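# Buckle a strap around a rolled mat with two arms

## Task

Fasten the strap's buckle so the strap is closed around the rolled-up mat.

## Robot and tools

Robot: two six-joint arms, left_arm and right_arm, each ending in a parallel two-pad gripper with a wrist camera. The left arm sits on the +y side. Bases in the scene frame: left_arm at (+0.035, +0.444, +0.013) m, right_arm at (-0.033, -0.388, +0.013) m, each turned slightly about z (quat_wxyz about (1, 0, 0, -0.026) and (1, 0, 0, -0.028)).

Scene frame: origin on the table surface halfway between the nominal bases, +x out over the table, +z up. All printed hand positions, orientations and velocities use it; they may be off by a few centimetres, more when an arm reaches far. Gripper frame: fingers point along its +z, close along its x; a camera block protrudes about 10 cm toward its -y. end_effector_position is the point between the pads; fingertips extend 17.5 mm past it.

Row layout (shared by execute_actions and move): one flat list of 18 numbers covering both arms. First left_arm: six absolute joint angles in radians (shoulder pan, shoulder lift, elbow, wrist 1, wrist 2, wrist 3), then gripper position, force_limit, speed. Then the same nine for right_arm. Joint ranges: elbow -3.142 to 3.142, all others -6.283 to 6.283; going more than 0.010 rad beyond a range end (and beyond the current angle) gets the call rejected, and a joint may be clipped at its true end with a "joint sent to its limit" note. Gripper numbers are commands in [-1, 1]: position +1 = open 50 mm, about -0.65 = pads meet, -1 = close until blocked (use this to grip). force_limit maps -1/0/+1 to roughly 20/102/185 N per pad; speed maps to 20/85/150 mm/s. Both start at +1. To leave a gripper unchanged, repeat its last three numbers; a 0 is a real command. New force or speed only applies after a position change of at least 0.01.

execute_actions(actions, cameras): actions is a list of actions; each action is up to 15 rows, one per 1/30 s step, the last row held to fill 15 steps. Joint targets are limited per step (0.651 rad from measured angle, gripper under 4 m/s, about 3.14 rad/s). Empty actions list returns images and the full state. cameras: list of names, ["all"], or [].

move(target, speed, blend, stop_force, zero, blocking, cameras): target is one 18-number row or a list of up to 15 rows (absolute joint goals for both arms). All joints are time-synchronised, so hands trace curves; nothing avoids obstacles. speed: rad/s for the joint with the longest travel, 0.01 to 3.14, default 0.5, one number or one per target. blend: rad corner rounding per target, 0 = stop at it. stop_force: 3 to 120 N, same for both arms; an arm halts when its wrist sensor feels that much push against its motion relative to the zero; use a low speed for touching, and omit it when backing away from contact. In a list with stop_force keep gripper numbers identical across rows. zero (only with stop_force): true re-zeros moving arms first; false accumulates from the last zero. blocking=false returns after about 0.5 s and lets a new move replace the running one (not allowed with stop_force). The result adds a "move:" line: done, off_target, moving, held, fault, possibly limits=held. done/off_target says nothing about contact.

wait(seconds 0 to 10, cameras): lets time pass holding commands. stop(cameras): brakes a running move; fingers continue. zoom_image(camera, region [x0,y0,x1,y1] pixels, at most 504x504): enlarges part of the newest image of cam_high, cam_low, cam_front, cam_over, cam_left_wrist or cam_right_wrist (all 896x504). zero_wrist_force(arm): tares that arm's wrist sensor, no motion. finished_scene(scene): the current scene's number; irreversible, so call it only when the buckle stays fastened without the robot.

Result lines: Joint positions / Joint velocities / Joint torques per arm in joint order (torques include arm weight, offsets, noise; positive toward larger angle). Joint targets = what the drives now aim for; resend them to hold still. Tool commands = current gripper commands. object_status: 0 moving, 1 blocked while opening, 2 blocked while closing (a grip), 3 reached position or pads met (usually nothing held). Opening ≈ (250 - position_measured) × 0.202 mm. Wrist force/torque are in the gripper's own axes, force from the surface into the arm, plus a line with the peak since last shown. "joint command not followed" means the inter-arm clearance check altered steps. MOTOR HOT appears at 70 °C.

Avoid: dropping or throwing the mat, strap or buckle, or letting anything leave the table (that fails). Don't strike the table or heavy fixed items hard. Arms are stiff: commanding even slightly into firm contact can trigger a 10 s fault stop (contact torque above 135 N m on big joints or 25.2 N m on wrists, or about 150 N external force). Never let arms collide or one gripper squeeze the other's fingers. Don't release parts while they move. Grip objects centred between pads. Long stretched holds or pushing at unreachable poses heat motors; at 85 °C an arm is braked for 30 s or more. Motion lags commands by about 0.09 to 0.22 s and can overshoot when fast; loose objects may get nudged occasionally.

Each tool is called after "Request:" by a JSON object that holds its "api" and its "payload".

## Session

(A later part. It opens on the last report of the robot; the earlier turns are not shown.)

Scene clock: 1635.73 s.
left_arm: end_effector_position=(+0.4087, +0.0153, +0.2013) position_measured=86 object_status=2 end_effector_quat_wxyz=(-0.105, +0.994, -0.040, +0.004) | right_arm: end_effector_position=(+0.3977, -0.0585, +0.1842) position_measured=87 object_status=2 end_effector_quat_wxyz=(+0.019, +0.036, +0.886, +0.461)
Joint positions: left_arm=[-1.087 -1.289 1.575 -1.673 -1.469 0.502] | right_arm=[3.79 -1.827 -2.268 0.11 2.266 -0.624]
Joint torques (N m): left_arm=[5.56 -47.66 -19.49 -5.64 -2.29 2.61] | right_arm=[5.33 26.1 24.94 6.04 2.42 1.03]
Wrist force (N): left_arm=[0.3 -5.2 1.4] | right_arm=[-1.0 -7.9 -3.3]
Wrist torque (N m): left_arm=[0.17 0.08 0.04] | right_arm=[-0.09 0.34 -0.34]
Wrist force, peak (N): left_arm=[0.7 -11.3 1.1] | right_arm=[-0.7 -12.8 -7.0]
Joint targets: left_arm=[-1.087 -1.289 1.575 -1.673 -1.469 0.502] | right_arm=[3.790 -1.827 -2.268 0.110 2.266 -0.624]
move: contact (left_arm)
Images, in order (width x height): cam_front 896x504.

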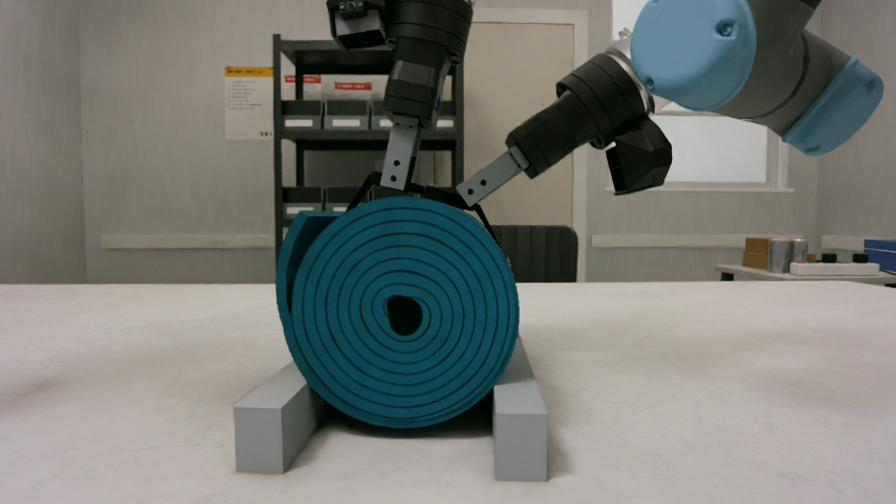

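Request:
{"api": "wait", "payload": {"seconds": 0, "cameras": ["cam_high", "cam_low", "cam_over", "cam_right_wrist"]}}

Request:
{"api": "zoom_image", "payload": {"camera": "cam_high", "region": [430, 180, 490, 220]}}

Request:
{"api": "zoom_image", "payload": {"camera": "cam_low", "region": [500, 160, 570, 200]}}

Scene clock: 1644.30 s.
left_arm: end_effector_position=(+0.4087, +0.0153, +0.2013) position_measured=86 object_status=2 end_effector_quat_wxyz=(-0.105, +0.994, -0.040, +0.004) | right_arm: end_effector_position=(+0.3977, -0.0585, +0.1843) position_measured=87 object_status=2 end_effector_quat_wxyz=(+0.019, +0.036, +0.886, +0.461)
Joint positions: left_arm=[-1.087 -1.289 1.575 -1.673 -1.469 0.502] | right_arm=[3.79 -1.827 -2.268 0.11 2.266 -0.624]
Joint torques (N m): left_arm=[7.16 -48.79 -18.51 -5.63 -2.29 2.49] | right_arm=[5.57 28.29 27.42 4.97 2.36 1.07]
Wrist force (N): left_arm=[0.3 -5.1 1.1] | right_arm=[-1.1 -7.4 -3.4]
Wrist torque (N m): left_arm=[0.22 0.08 0.04] | right_arm=[-0.05 0.35 -0.33]
Wrist force, peak (N): left_arm=[0.5 -5.3 1.2] | right_arm=[-1.2 -8.1 -3.2]
Joint targets: left_arm=[-1.087 -1.289 1.575 -1.673 -1.469 0.502] | right_arm=[3.790 -1.827 -2.268 0.110 2.266 -0.624]
Tool commands: left_gripper/position=-0.98 left_gripper/force_limit=-0.6 left_gripper/speed=-1.0 right_gripper/position=-1.0 right_gripper/force_limit=-0.5 right_gripper/speed=-1.0
Images, in order (width x height): cam_high 896x504, cam_low 896x504, cam_over 896x504, cam_right_wrist 896x504.

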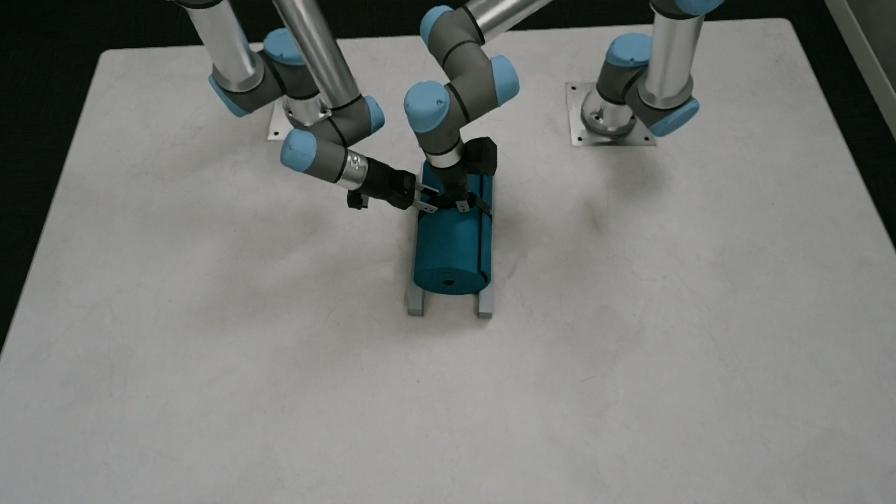

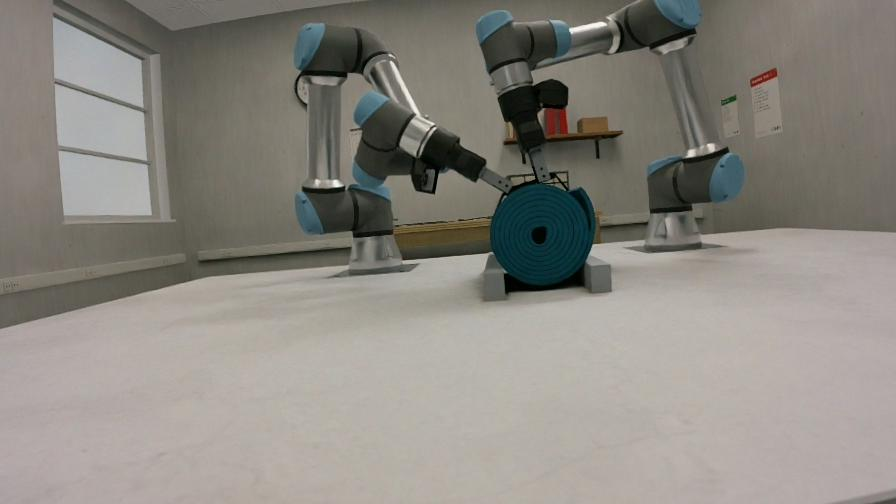

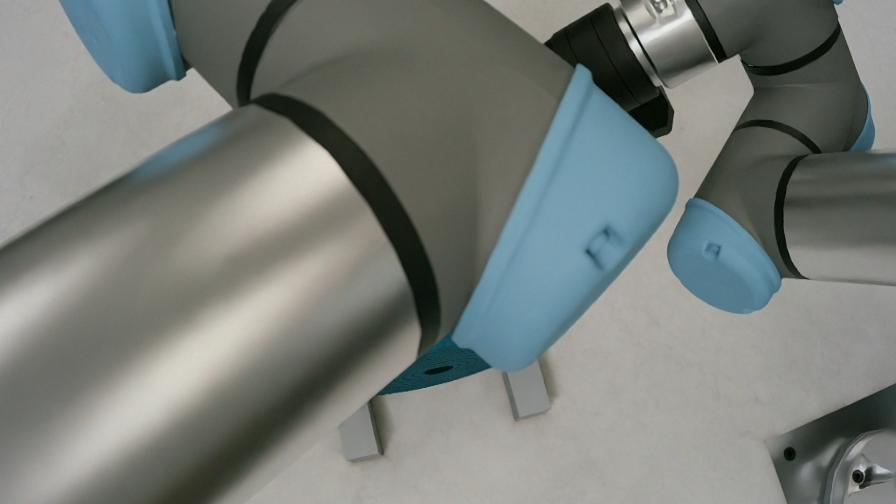

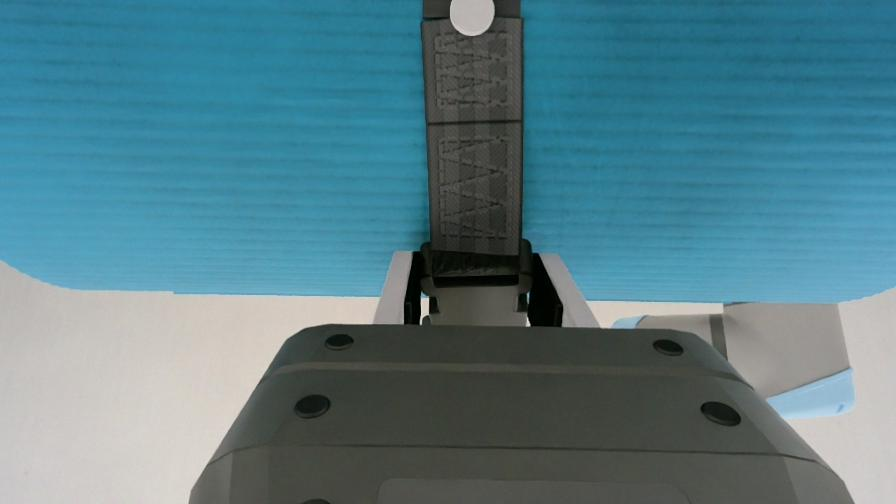

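Scaled by 8.400.

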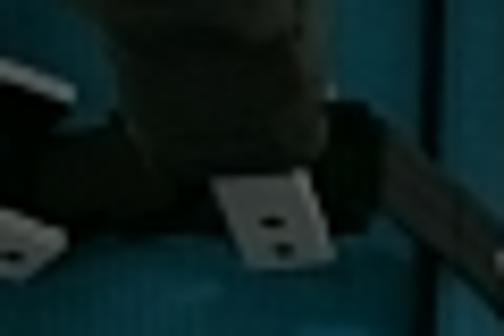

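Scaled by 7.200.

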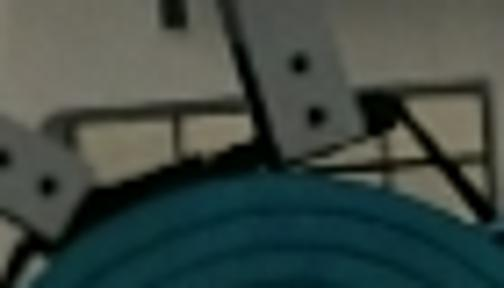

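Request:
{"api": "move", "payload": {"target": [[-1.0789,-1.3083,1.5875,-1.6676,-1.4674,0.5102,-0.98,-0.6,-1,3.7902,-1.8268,-2.2681,0.1098,2.2662,-0.6239,-1,-0.5,-1],[-1.0215,-1.4114,1.7267,-1.8861,-1.5708,0.5771,-0.98,-0.6,-1,3.7902,-1.8268,-2.2681,0.1098,2.2662,-0.6239,-1,-0.5,-1],[-0.9626,-1.4455,1.9062,-2.1865,-1.6844,0.6271,-0.98,-0.6,-1,3.7902,-1.8268,-2.2681,0.1098,2.2662,-0.6239,-1,-0.5,-1]], "speed": [0.08,0.3,0.25], "blend": [0.01,0.05,0], "cameras": ["cam_front", "cam_over", "cam_left_wrist"]}}

Request:
{"api": "zoom_image", "payload": {"camera": "cam_over", "region": [320, 120, 460, 220]}}

Request:
{"api": "zoom_image", "payload": {"camera": "cam_front", "region": [340, 150, 480, 220]}}

Scene clock: 1696.20 s.
left_arm: end_effector_position=(+0.4101, +0.0377, +0.1836) position_measured=86 object_status=2 end_effector_quat_wxyz=(+0.096, +0.995, -0.040, -0.004) | right_arm: end_effector_position=(+0.3977, -0.0585, +0.1843) position_measured=87 object_status=2 end_effector_quat_wxyz=(+0.019, +0.036, +0.886, +0.461)
Joint positions: left_arm=[-0.962 -1.446 1.906 -2.186 -1.684 0.627] | right_arm=[3.79 -1.827 -2.268 0.11 2.266 -0.624]
Joint torques (N m): left_arm=[-8.05 -24.68 -27.27 -1.78 1.43 -2.47] | right_arm=[5.64 31.9 10.28 3.14 2.3 0.95]
Wrist force (N): left_arm=[-0.6 0.9 0.1] | right_arm=[-1.6 -2.7 0.5]
Wrist torque (N m): left_arm=[0.18 0.10 -0.11] | right_arm=[0.00 0.38 -0.37]
Wrist force, peak (N): left_arm=[0.5 -5.2 1.4] | right_arm=[-1.1 -8.1 -3.2]
Joint targets: left_arm=[-0.963 -1.446 1.906 -2.186 -1.684 0.627] | right_arm=[3.790 -1.827 -2.268 0.110 2.266 -0.624]
move: done; blend cut to 0.0095 rad at target 1
Images, in order (width x height): cam_front 896x504, cam_over 896x504, cam_left_wrist 896x504.

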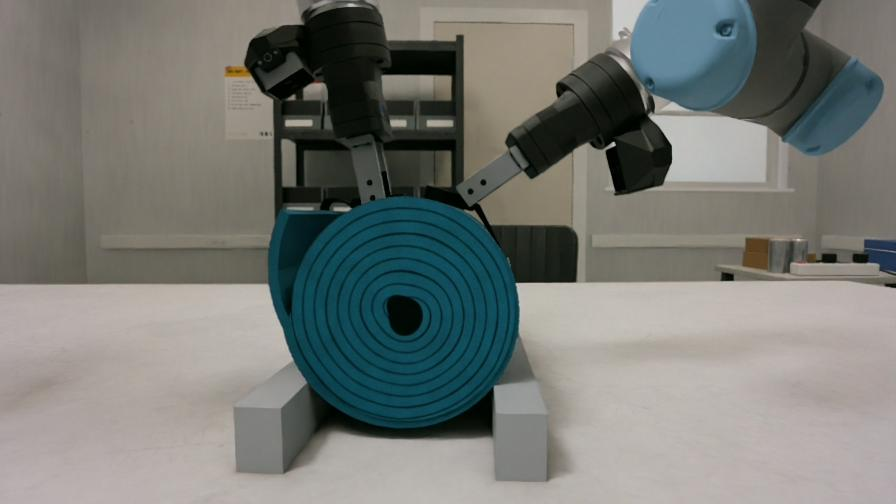

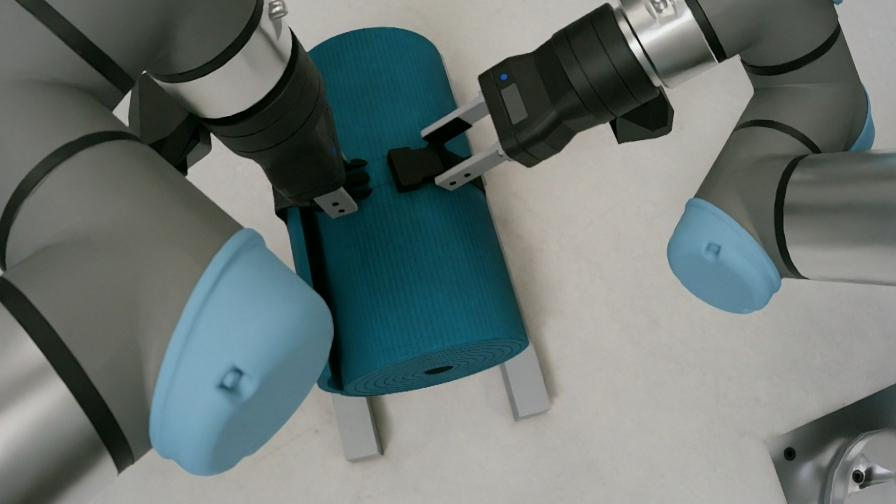

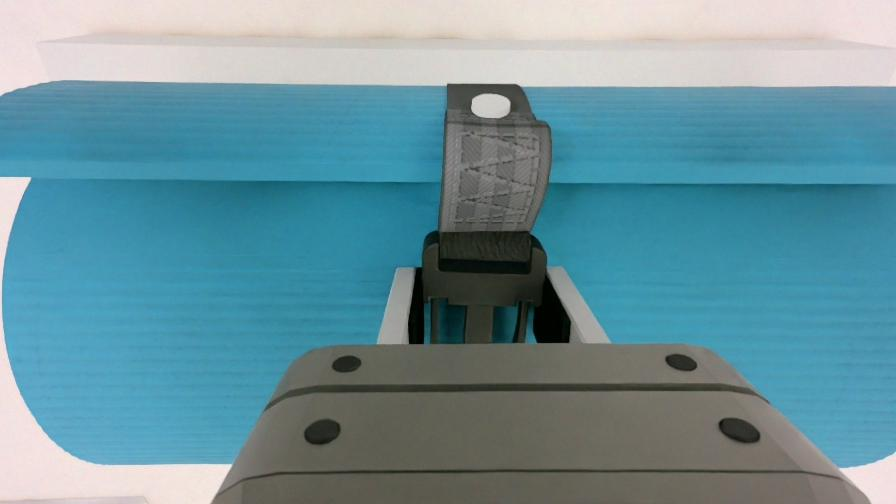

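Scaled by 3.600.

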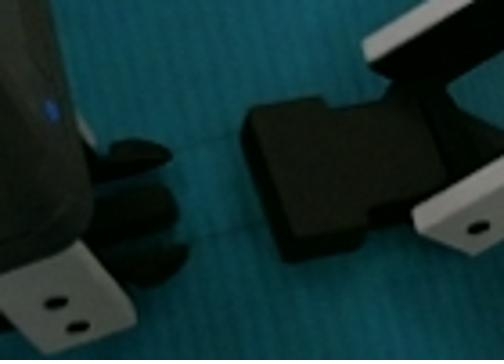

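Scaled by 3.600.

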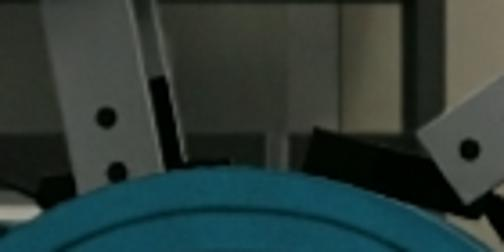

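Request:
{"api": "zoom_image", "payload": {"camera": "cam_over", "region": [365, 140, 425, 200]}}

Request:
{"api": "zoom_image", "payload": {"camera": "cam_front", "region": [380, 170, 450, 210]}}

Scaled by 8.400.

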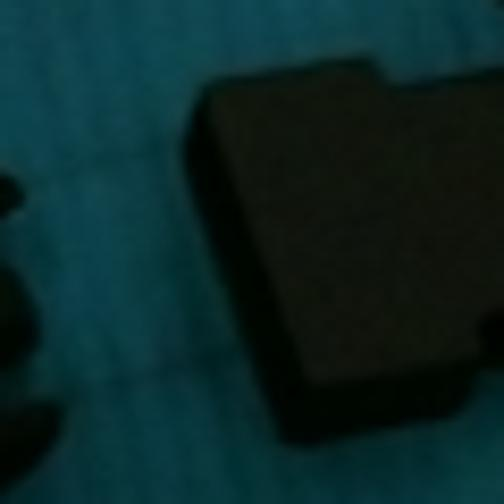

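Scaled by 7.200.

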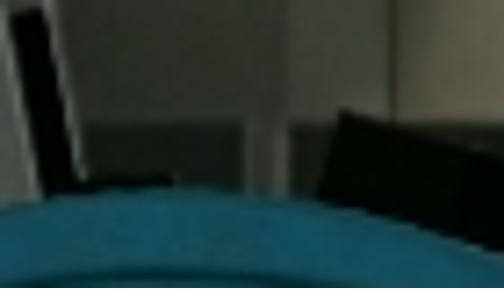

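Request:
{"api": "move", "payload": {"target": [[-1.0215,-1.4114,1.7267,-1.8861,-1.5708,0.5771,-0.98,-0.6,-1,3.7902,-1.8268,-2.2681,0.1098,2.2662,-0.6239,-1,-0.5,-1],[-1.0789,-1.3083,1.5875,-1.6676,-1.4674,0.5102,-0.98,-0.6,-1,3.7902,-1.8268,-2.2681,0.1098,2.2662,-0.6239,-1,-0.5,-1],[-1.0824,-1.2985,1.5869,-1.6763,-1.4680,0.5068,-0.98,-0.6,-1,3.7902,-1.8268,-2.2681,0.1098,2.2662,-0.6239,-1,-0.5,-1]], "speed": [0.3,0.25,0.05], "blend": [0.05,0.005,0], "cameras": ["cam_front"]}}

Request:
{"api": "zoom_image", "payload": {"camera": "cam_front", "region": [370, 160, 470, 220]}}

Scene clock: 1725.10 s.
left_arm: end_effector_position=(+0.4090, +0.0203, +0.2013) position_measured=86 object_status=2 end_effector_quat_wxyz=(-0.104, +0.994, -0.040, +0.004) | right_arm: end_effector_position=(+0.3977, -0.0585, +0.1843) position_measured=87 object_status=2 end_effector_quat_wxyz=(+0.019, +0.036, +0.886, +0.461)
Joint positions: left_arm=[-1.083 -1.298 1.587 -1.677 -1.468 0.507] | right_arm=[3.79 -1.827 -2.268 0.11 2.266 -0.624]
Joint torques (N m): left_arm=[1.87 -47.37 -19.22 -0.39 -0.53 -1.38] | right_arm=[5.86 35.32 9.82 2.89 2.13 0.93]
Wrist force (N): left_arm=[-0.3 1.5 0.6] | right_arm=[-1.6 -2.8 0.5]
Wrist torque (N m): left_arm=[0.30 0.09 0.11] | right_arm=[0.01 0.38 -0.37]
Wrist force, peak (N): left_arm=[-0.3 1.8 1.1] | right_arm=[-1.6 -3.4 0.6]
Joint targets: left_arm=[-1.082 -1.298 1.587 -1.676 -1.468 0.507] | right_arm=[3.790 -1.827 -2.268 0.110 2.266 -0.624]
move: done; blend cut to 0.0049 rad at target 2
Images, in order (width x height): cam_front 896x504.

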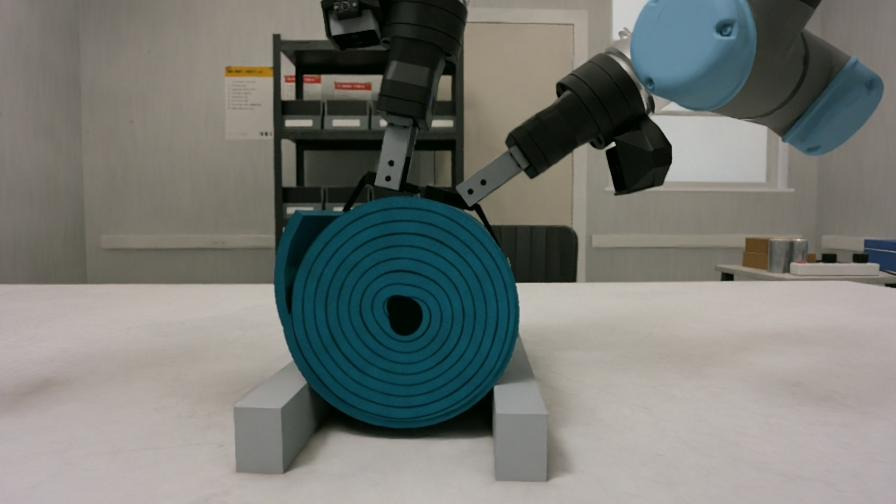

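Scaled by 5.040.

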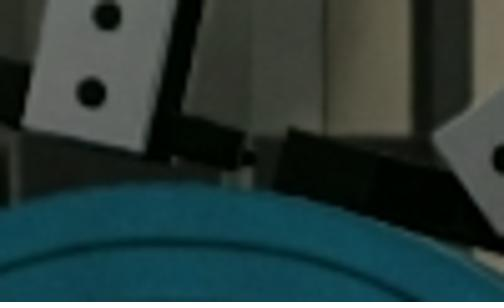

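Request:
{"api": "move", "payload": {"target": [-1.0879,-1.2857,1.5748,-1.6766,-1.4690,0.5013,-0.98,-0.6,-1,3.7902,-1.8268,-2.2681,0.1098,2.2662,-0.6239,-1,-0.5,-1], "speed": 0.02, "stop_force": 8, "cameras": ["cam_front"]}}

Request:
{"api": "zoom_image", "payload": {"camera": "cam_front", "region": [370, 160, 470, 220]}}

Scene clock: 1731.53 s.
left_arm: end_effector_position=(+0.4087, +0.0156, +0.2001) position_measured=86 object_status=2 end_effector_quat_wxyz=(-0.104, +0.994, -0.040, +0.004) | right_arm: end_effector_position=(+0.3977, -0.0585, +0.1842) position_measured=87 object_status=2 end_effector_quat_wxyz=(+0.019, +0.036, +0.886, +0.461)
Joint positions: left_arm=[-1.086 -1.289 1.578 -1.676 -1.469 0.503] | right_arm=[3.79 -1.827 -2.268 0.11 2.266 -0.624]
Joint torques (N m): left_arm=[6.57 -47.09 -18.69 -5.52 -2.23 2.52] | right_arm=[5.64 37.34 19.15 6.08 2.03 0.79]
Wrist force (N): left_arm=[0.3 -5.6 1.1] | right_arm=[-1.2 -8.5 -3.7]
Wrist torque (N m): left_arm=[0.20 0.09 0.03] | right_arm=[-0.11 0.36 -0.33]
Wrist force, peak (N): left_arm=[0.6 -12.6 0.9] | right_arm=[-0.5 -13.7 -7.9]
Joint targets: left_arm=[-1.086 -1.289 1.578 -1.676 -1.469 0.503] | right_arm=[3.790 -1.827 -2.268 0.110 2.266 -0.624]
move: contact (left_arm)
Images, in order (width x height): cam_front 896x504.

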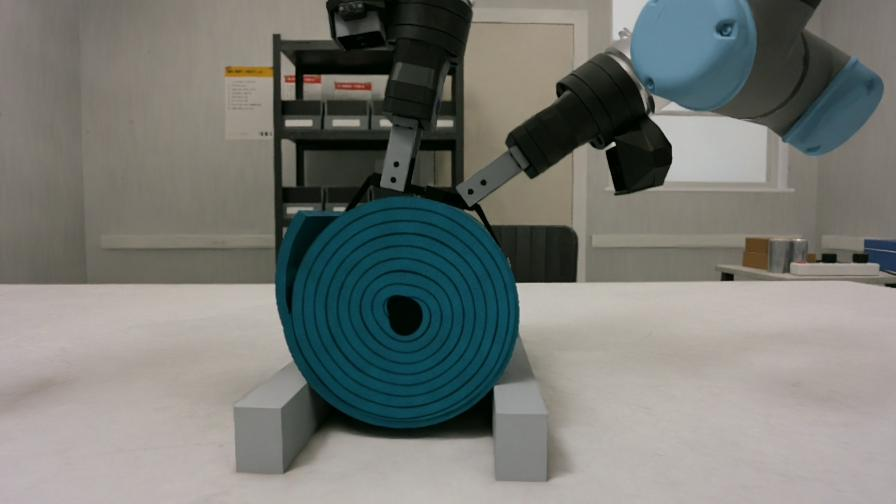

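Scaled by 5.040.

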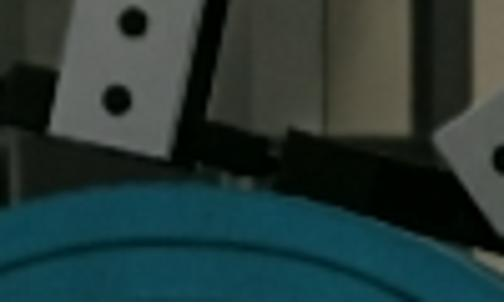

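Request:
{"api": "move", "payload": {"target": [-1.0887,-1.2839,1.5731,-1.6766,-1.4692,0.5005,-0.98,-0.6,-1,3.7902,-1.8268,-2.2681,0.1098,2.2662,-0.6239,-1,-0.5,-1], "speed": 0.02, "stop_force": 20, "cameras": ["cam_front"]}}

Request:
{"api": "zoom_image", "payload": {"camera": "cam_front", "region": [370, 160, 470, 220]}}

Scene clock: 1742.80 s.
left_arm: end_effector_position=(+0.4087, +0.0146, +0.1998) position_measured=86 object_status=2 end_effector_quat_wxyz=(-0.105, +0.994, -0.040, +0.004) | right_arm: end_effector_position=(+0.3977, -0.0585, +0.1843) position_measured=87 object_status=2 end_effector_quat_wxyz=(+0.019, +0.036, +0.886, +0.461)
Joint positions: left_arm=[-1.087 -1.287 1.576 -1.676 -1.469 0.502] | right_arm=[3.79 -1.827 -2.268 0.11 2.266 -0.624]
Joint torques (N m): left_arm=[-2.2 -45.05 -23.7 -7.03 -1.76 2.73] | right_arm=[5.85 37.4 26.95 8.01 1.99 0.73]
Wrist force (N): left_arm=[1.7 -24.2 1.0] | right_arm=[0.4 -22.3 -15.6]
Wrist torque (N m): left_arm=[0.14 0.09 -0.17] | right_arm=[-0.08 0.25 -0.21]
Wrist force, peak (N): left_arm=[2.4 -29.2 0.7] | right_arm=[0.6 -25.0 -18.7]
Joint targets: left_arm=[-1.087 -1.287 1.576 -1.676 -1.469 0.502] | right_arm=[3.790 -1.827 -2.268 0.110 2.266 -0.624]
move: contact (left_arm)
Images, in order (width x height): cam_front 896x504.

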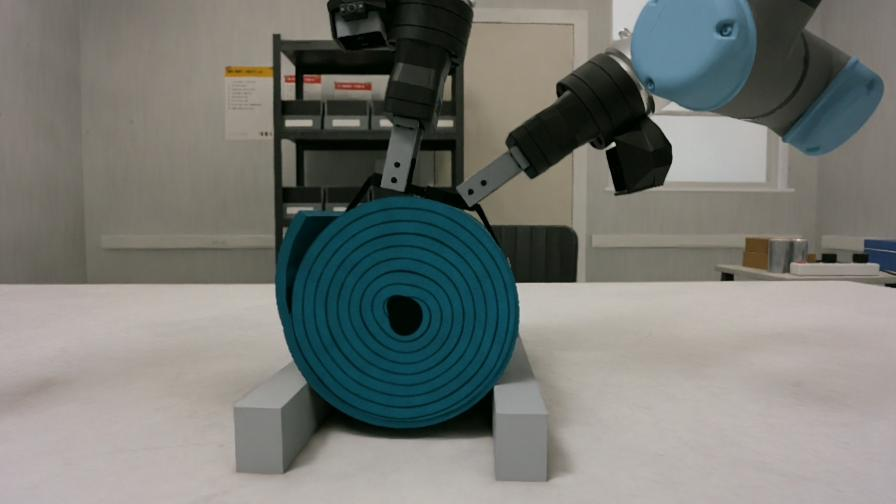

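Scaled by 5.040.

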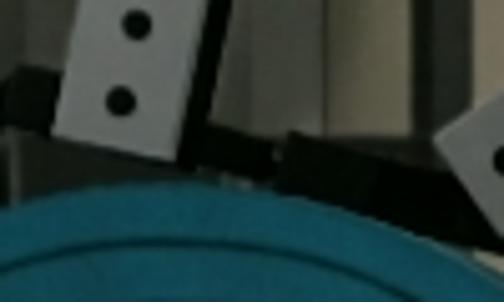

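Request:
{"api": "move", "payload": {"target": [[-1.0840,-1.2948,1.5835,-1.6764,-1.4683,0.5052,-0.98,-0.6,-1,3.7902,-1.8268,-2.2681,0.1098,2.2662,-0.6239,-1,-0.5,-1],[-1.0863,-1.2969,1.5864,-1.6769,-1.4687,0.5029,-0.98,-0.6,-1,3.7902,-1.8268,-2.2681,0.1098,2.2662,-0.6239,-1,-0.5,-1]], "speed": 0.04}}

Request:
{"api": "move", "payload": {"target": [-1.0910,-1.2859,1.5760,-1.6771,-1.4696,0.4982,-0.98,-0.6,-1,3.7902,-1.8268,-2.2681,0.1098,2.2662,-0.6239,-1,-0.5,-1], "speed": 0.02, "stop_force": 8, "cameras": ["cam_front"]}}

Request:
{"api": "zoom_image", "payload": {"camera": "cam_front", "region": [370, 160, 470, 220]}}

Scene clock: 1810.03 s.
left_arm: end_effector_position=(+0.4073, +0.0187, +0.2008) position_measured=86 object_status=2 end_effector_quat_wxyz=(-0.105, +0.994, -0.040, +0.004) | right_arm: end_effector_position=(+0.3977, -0.0585, +0.1843) position_measured=87 object_status=2 end_effector_quat_wxyz=(+0.019, +0.036, +0.886, +0.461)
Joint positions: left_arm=[-1.086 -1.297 1.587 -1.677 -1.469 0.503] | right_arm=[3.79 -1.827 -2.268 0.11 2.266 -0.624]
Joint torques (N m): left_arm=[1.75 -38.11 -28.79 -5.16 -1.52 -1.16] | right_arm=[5.79 37.23 20.75 2.75 2.02 0.83]
Wrist force (N): left_arm=[-0.6 1.4 0.9] | right_arm=[-1.0 -2.2 -0.1]
Wrist torque (N m): left_arm=[0.28 0.15 0.11] | right_arm=[0.13 0.29 -0.37]
Wrist force, peak (N): left_arm=[1.7 -24.5 0.8] | right_arm=[0.3 -22.4 -15.5]
Joint targets: left_arm=[-1.086 -1.297 1.586 -1.677 -1.469 0.503] | right_arm=[3.790 -1.827 -2.268 0.110 2.266 -0.624]
move: done

Scene clock: 1811.33 s.
left_arm: end_effector_position=(+0.4072, +0.0158, +0.2000) position_measured=86 object_status=2 end_effector_quat_wxyz=(-0.105, +0.994, -0.040, +0.004) | right_arm: end_effector_position=(+0.3977, -0.0585, +0.1843) position_measured=87 object_status=2 end_effector_quat_wxyz=(+0.019, +0.036, +0.886, +0.461)
Joint positions: left_arm=[-1.089 -1.291 1.581 -1.677 -1.469 0.501] | right_arm=[3.79 -1.827 -2.268 0.11 2.266 -0.624]
Joint torques (N m): left_arm=[6.34 -48.25 -19.01 -5.34 -2.33 2.58] | right_arm=[5.47 36.69 12.24 6.2 1.93 0.78]
Wrist force (N): left_arm=[-0.2 -6.9 1.0] | right_arm=[-0.6 -8.4 -5.3]
Wrist torque (N m): left_arm=[0.21 0.16 0.02] | right_arm=[0.07 0.27 -0.32]
Wrist force, peak (N): left_arm=[0.2 -13.7 0.8] | right_arm=[-0.4 -13.8 -9.4]
Joint targets: left_arm=[-1.089 -1.291 1.581 -1.677 -1.469 0.501] | right_arm=[3.790 -1.827 -2.268 0.110 2.266 -0.624]
move: contact (left_arm)
Images, in order (width x height): cam_front 896x504.

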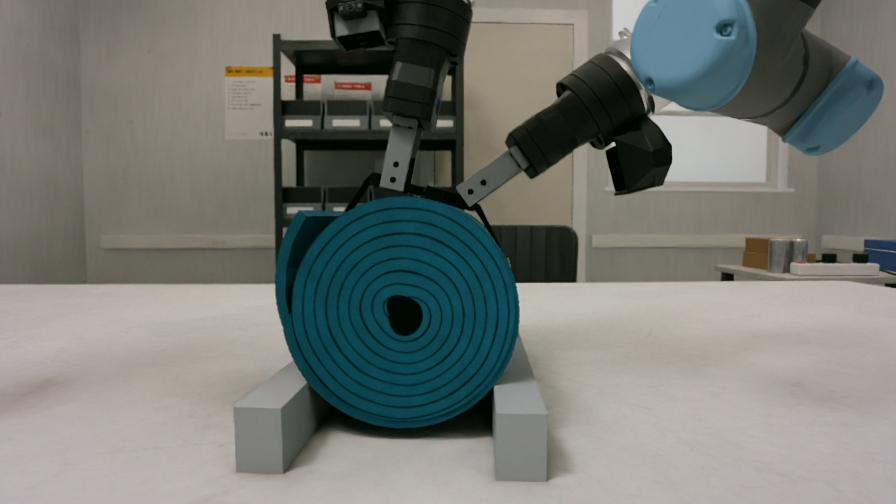

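Scaled by 5.040.

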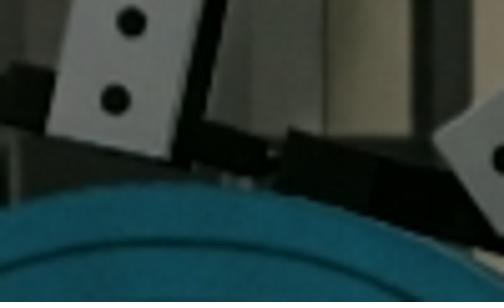

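Request:
{"api": "zoom_image", "payload": {"camera": "cam_front", "region": [400, 178, 440, 202]}}

Request:
{"api": "wait", "payload": {"seconds": 0, "cameras": ["cam_low", "cam_high"]}}

Request:
{"api": "zoom_image", "payload": {"camera": "cam_low", "region": [510, 165, 560, 195]}}

Request:
{"api": "zoom_image", "payload": {"camera": "cam_high", "region": [420, 185, 480, 220]}}

Scaled by 12.600.

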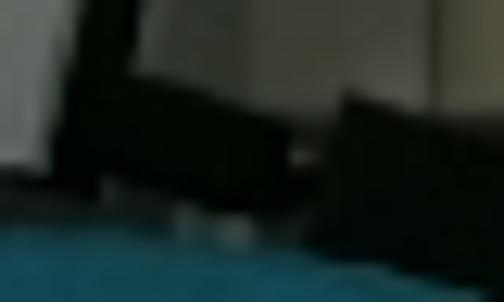

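Scene clock: 1829.37 s.
left_arm: end_effector_position=(+0.4072, +0.0158, +0.2000) position_measured=86 object_status=2 end_effector_quat_wxyz=(-0.105, +0.994, -0.040, +0.004) | right_arm: end_effector_position=(+0.3977, -0.0585, +0.1843) position_measured=87 object_status=2 end_effector_quat_wxyz=(+0.019, +0.036, +0.886, +0.461)
Joint positions: left_arm=[-1.089 -1.291 1.581 -1.677 -1.469 0.501] | right_arm=[3.79 -1.827 -2.268 0.11 2.266 -0.624]
Joint torques (N m): left_arm=[5.62 -48.05 -18.96 -5.06 -2.39 2.57] | right_arm=[6.47 37.21 11.24 5.08 1.95 0.76]
Wrist force (N): left_arm=[-0.2 -6.7 0.9] | right_arm=[-0.6 -8.3 -5.2]
Wrist torque (N m): left_arm=[0.24 0.17 0.02] | right_arm=[0.07 0.26 -0.32]
Wrist force, peak (N): left_arm=[-0.3 -7.0 0.9] | right_arm=[-0.6 -8.6 -5.3]
Joint targets: left_arm=[-1.089 -1.291 1.581 -1.677 -1.469 0.501] | right_arm=[3.790 -1.827 -2.268 0.110 2.266 -0.624]
Tool commands: left_gripper/position=-0.98 left_gripper/force_limit=-0.6 left_gripper/speed=-1.0 right_gripper/position=-1.0 right_gripper/force_limit=-0.5 right_gripper/speed=-1.0
Images, in order (width x height): cam_high 896x504, cam_low 896x504.

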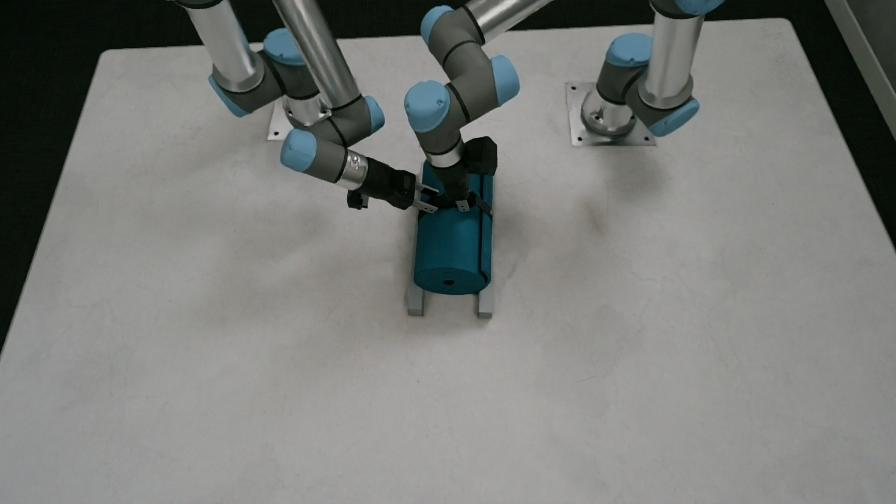

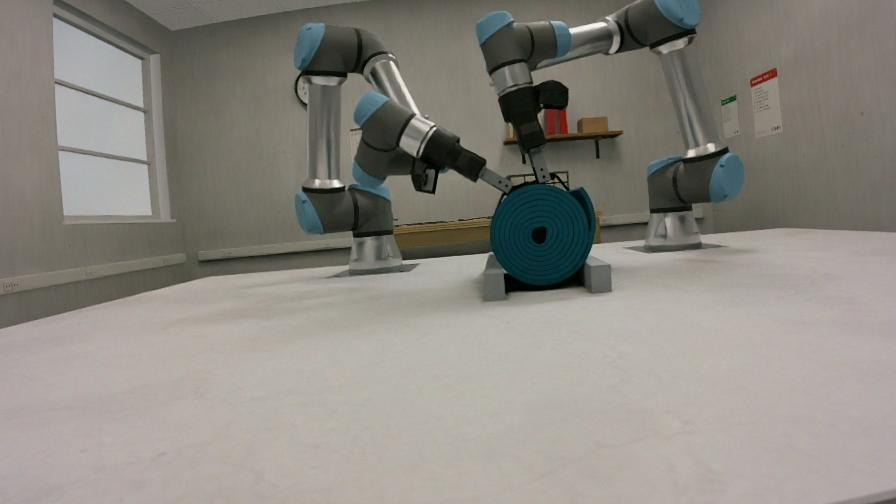

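Scaled by 10.080.

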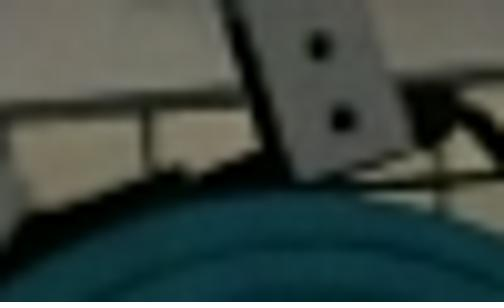

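Scaled by 8.400.

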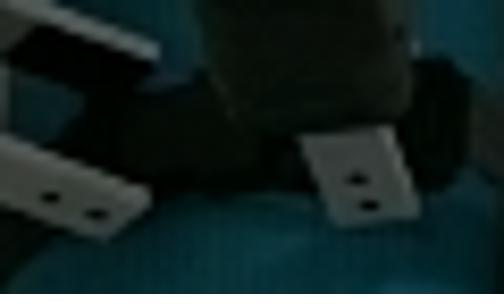

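Request:
{"api": "move", "payload": {"target": [[-1.0789,-1.3083,1.5875,-1.6676,-1.4674,0.5102,-0.98,-0.6,-1,3.7902,-1.8268,-2.2681,0.1098,2.2662,-0.6239,-1,-0.5,-1],[-1.0215,-1.4114,1.7267,-1.8861,-1.5708,0.5771,-0.98,-0.6,-1,3.7902,-1.8268,-2.2681,0.1098,2.2662,-0.6239,-1,-0.5,-1],[-0.9788,-1.4280,1.8778,-2.1775,-1.6819,0.6110,-0.98,-0.6,-1,3.7902,-1.8268,-2.2681,0.1098,2.2662,-0.6239,-1,-0.5,-1]], "speed": [0.08,0.3,0.2], "blend": [0.005,0.03,0], "cameras": ["cam_front", "cam_over", "cam_high"]}}

Request:
{"api": "zoom_image", "payload": {"camera": "cam_over", "region": [350, 130, 430, 210]}}

Request:
{"api": "zoom_image", "payload": {"camera": "cam_front", "region": [380, 170, 450, 210]}}

Request:
{"api": "zoom_image", "payload": {"camera": "cam_high", "region": [420, 185, 480, 220]}}

Scene clock: 1854.07 s.
left_arm: end_effector_position=(+0.4090, +0.0237, +0.1866) position_measured=86 object_status=2 end_effector_quat_wxyz=(+0.096, +0.995, -0.040, -0.004) | right_arm: end_effector_position=(+0.3977, -0.0585, +0.1843) position_measured=87 object_status=2 end_effector_quat_wxyz=(+0.019, +0.036, +0.886, +0.461)
Joint positions: left_arm=[-0.979 -1.428 1.878 -2.177 -1.682 0.611] | right_arm=[3.79 -1.827 -2.268 0.11 2.266 -0.624]
Joint torques (N m): left_arm=[-7.39 -30.4 -29.39 -1.48 1.47 -2.27] | right_arm=[5.76 37.02 11.21 3.1 1.92 0.7]
Wrist force (N): left_arm=[-1.1 0.7 0.2] | right_arm=[-1.4 -2.1 -0.3]
Wrist torque (N m): left_arm=[0.15 0.18 -0.11] | right_arm=[0.13 0.34 -0.37]
Wrist force, peak (N): left_arm=[-0.1 -7.0 1.0] | right_arm=[-0.6 -8.7 -5.3]
Joint targets: left_arm=[-0.979 -1.428 1.878 -2.178 -1.682 0.611] | right_arm=[3.790 -1.827 -2.268 0.110 2.266 -0.624]
move: done
Images, in order (width x height): cam_high 896x504, cam_front 896x504, cam_over 896x504.

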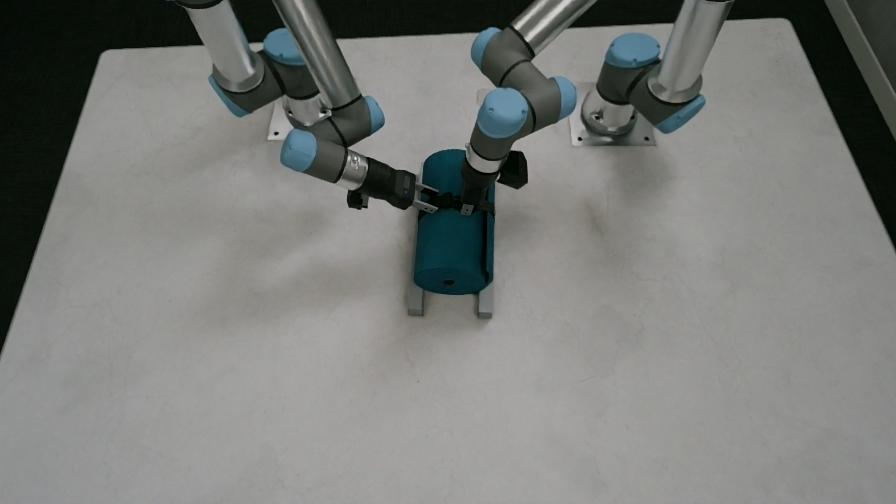

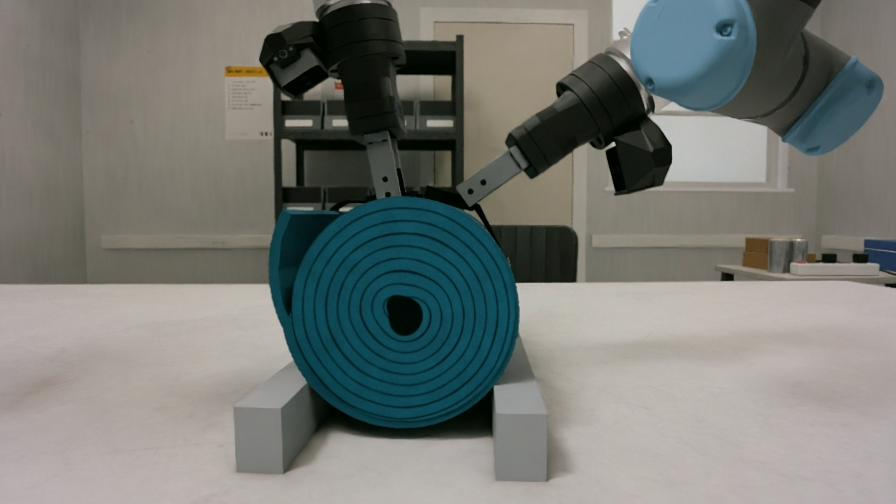

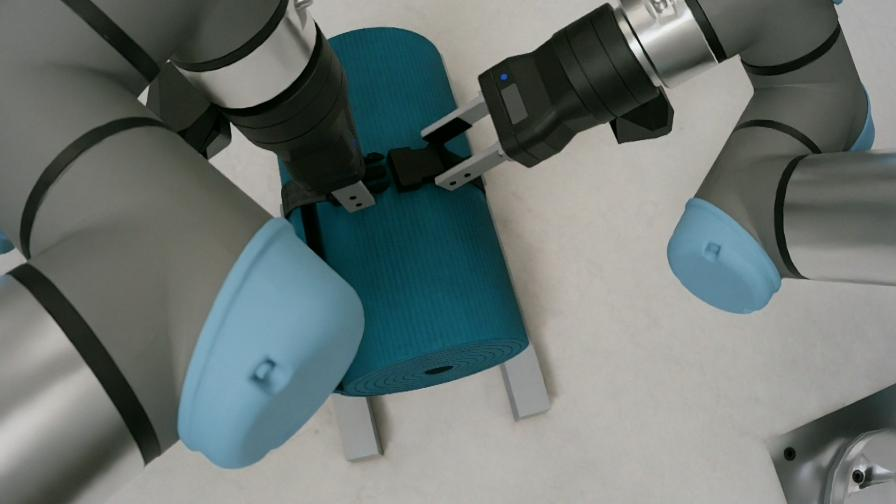

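Scaled by 6.300.

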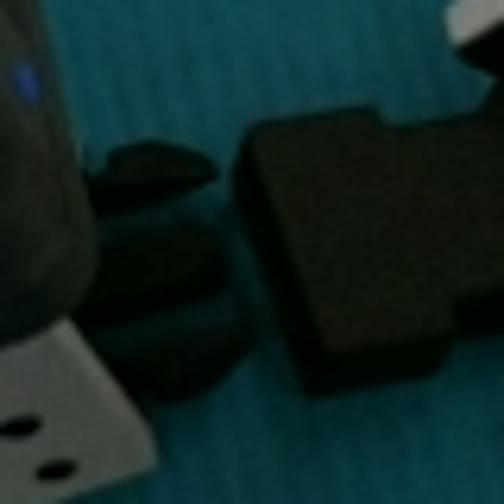

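Scaled by 7.200.

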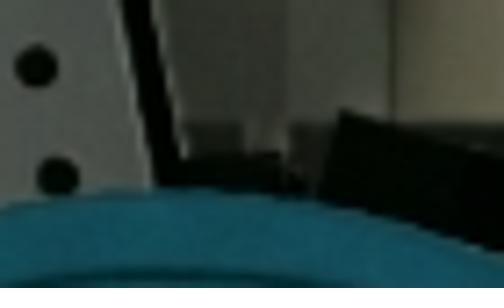

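Scaled by 8.400.

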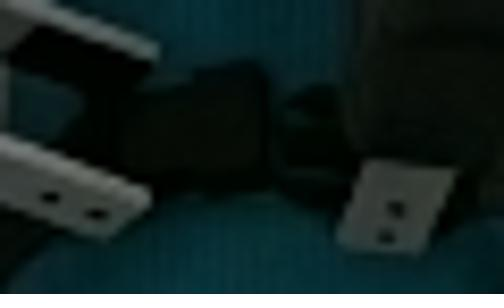

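Request:
{"api": "zoom_image", "payload": {"camera": "cam_high", "region": [436, 188, 476, 218]}}

Request:
{"api": "zoom_image", "payload": {"camera": "cam_over", "region": [330, 120, 480, 230]}}

Scaled by 12.600.

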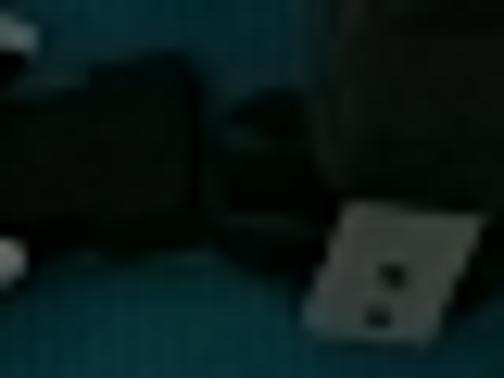

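Scaled by 3.360.

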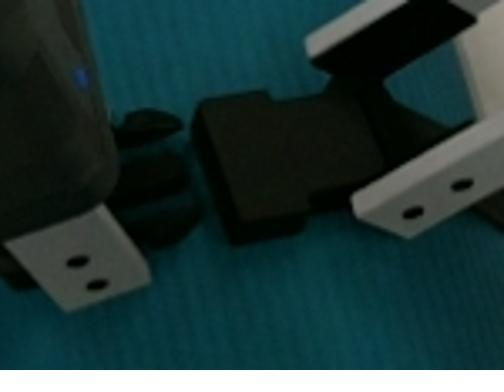

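Request:
{"api": "move", "payload": {"target": [-0.9864,-1.4381,1.8824,-2.1729,-1.6807,0.6035,-0.98,-0.6,-1,3.7902,-1.8268,-2.2681,0.1098,2.2662,-0.6239,-1,-0.5,-1], "speed": 0.05, "cameras": ["cam_front", "cam_over", "cam_high"]}}

Request:
{"api": "zoom_image", "payload": {"camera": "cam_over", "region": [350, 130, 430, 210]}}

Request:
{"api": "zoom_image", "payload": {"camera": "cam_front", "region": [380, 170, 450, 210]}}

Request:
{"api": "zoom_image", "payload": {"camera": "cam_high", "region": [436, 188, 476, 218]}}

Scene clock: 1914.27 s.
left_arm: end_effector_position=(+0.4044, +0.0236, +0.1893) position_measured=86 object_status=2 end_effector_quat_wxyz=(+0.096, +0.995, -0.040, -0.004) | right_arm: end_effector_position=(+0.3977, -0.0585, +0.1843) position_measured=87 object_status=2 end_effector_quat_wxyz=(+0.019, +0.036, +0.886, +0.461)
Joint positions: left_arm=[-0.987 -1.438 1.882 -2.173 -1.681 0.603] | right_arm=[3.79 -1.827 -2.268 0.11 2.266 -0.624]
Joint torques (N m): left_arm=[2.38 -29.28 -21.14 -1.66 1.33 -1.28] | right_arm=[5.63 37.04 11.52 2.91 1.81 0.73]
Wrist force (N): left_arm=[-1.0 0.5 0.1] | right_arm=[-1.3 -1.8 -0.5]
Wrist torque (N m): left_arm=[0.13 0.15 0.01] | right_arm=[0.17 0.33 -0.37]
Wrist force, peak (N): left_arm=[-1.4 0.8 0.5] | right_arm=[-1.4 -2.2 -0.4]
Joint targets: left_arm=[-0.986 -1.438 1.882 -2.173 -1.681 0.604] | right_arm=[3.790 -1.827 -2.268 0.110 2.266 -0.624]
move: done
Images, in order (width x height): cam_high 896x504, cam_front 896x504, cam_over 896x504.

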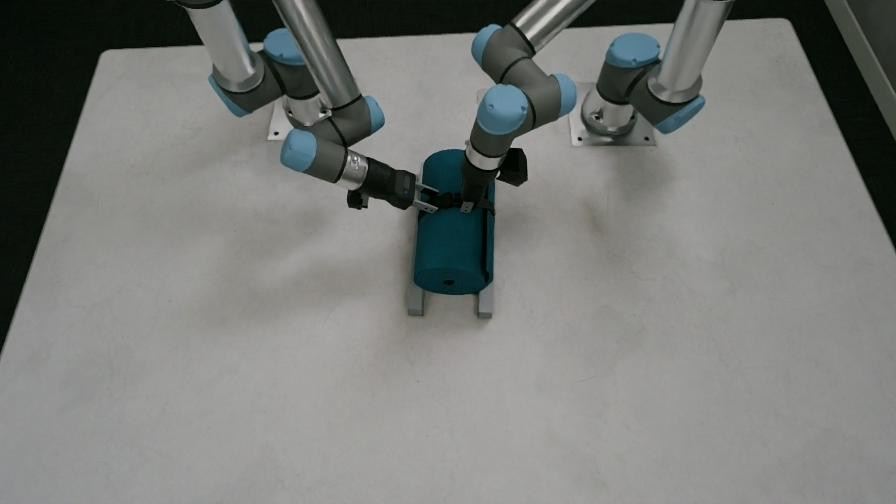

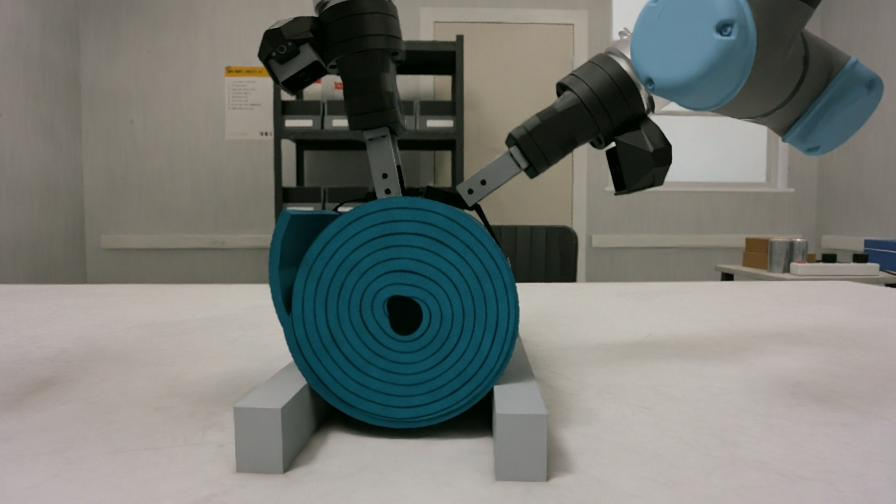

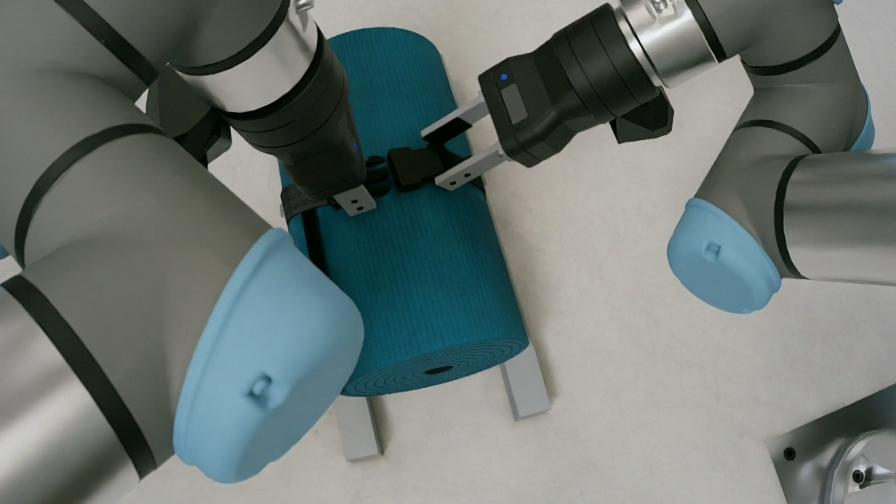

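Scaled by 6.300.

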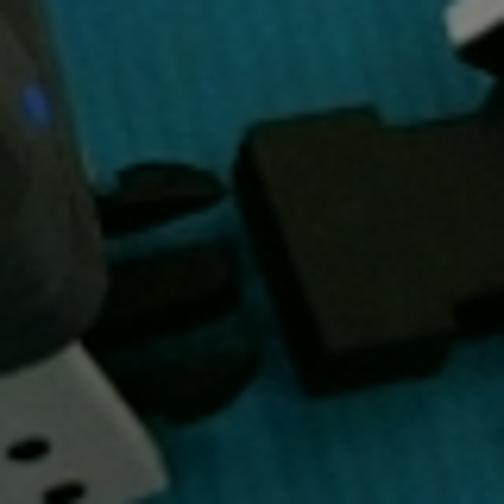

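Scaled by 7.200.

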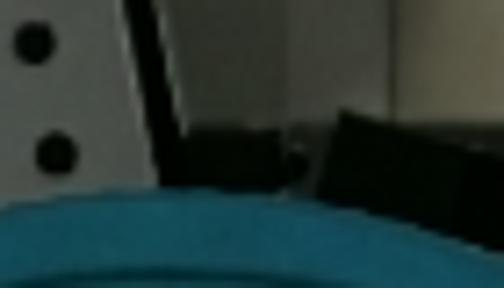

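Scaled by 12.600.

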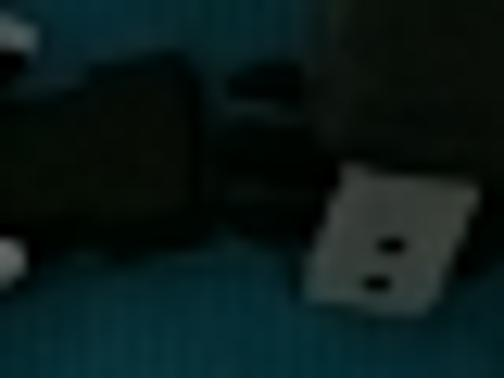

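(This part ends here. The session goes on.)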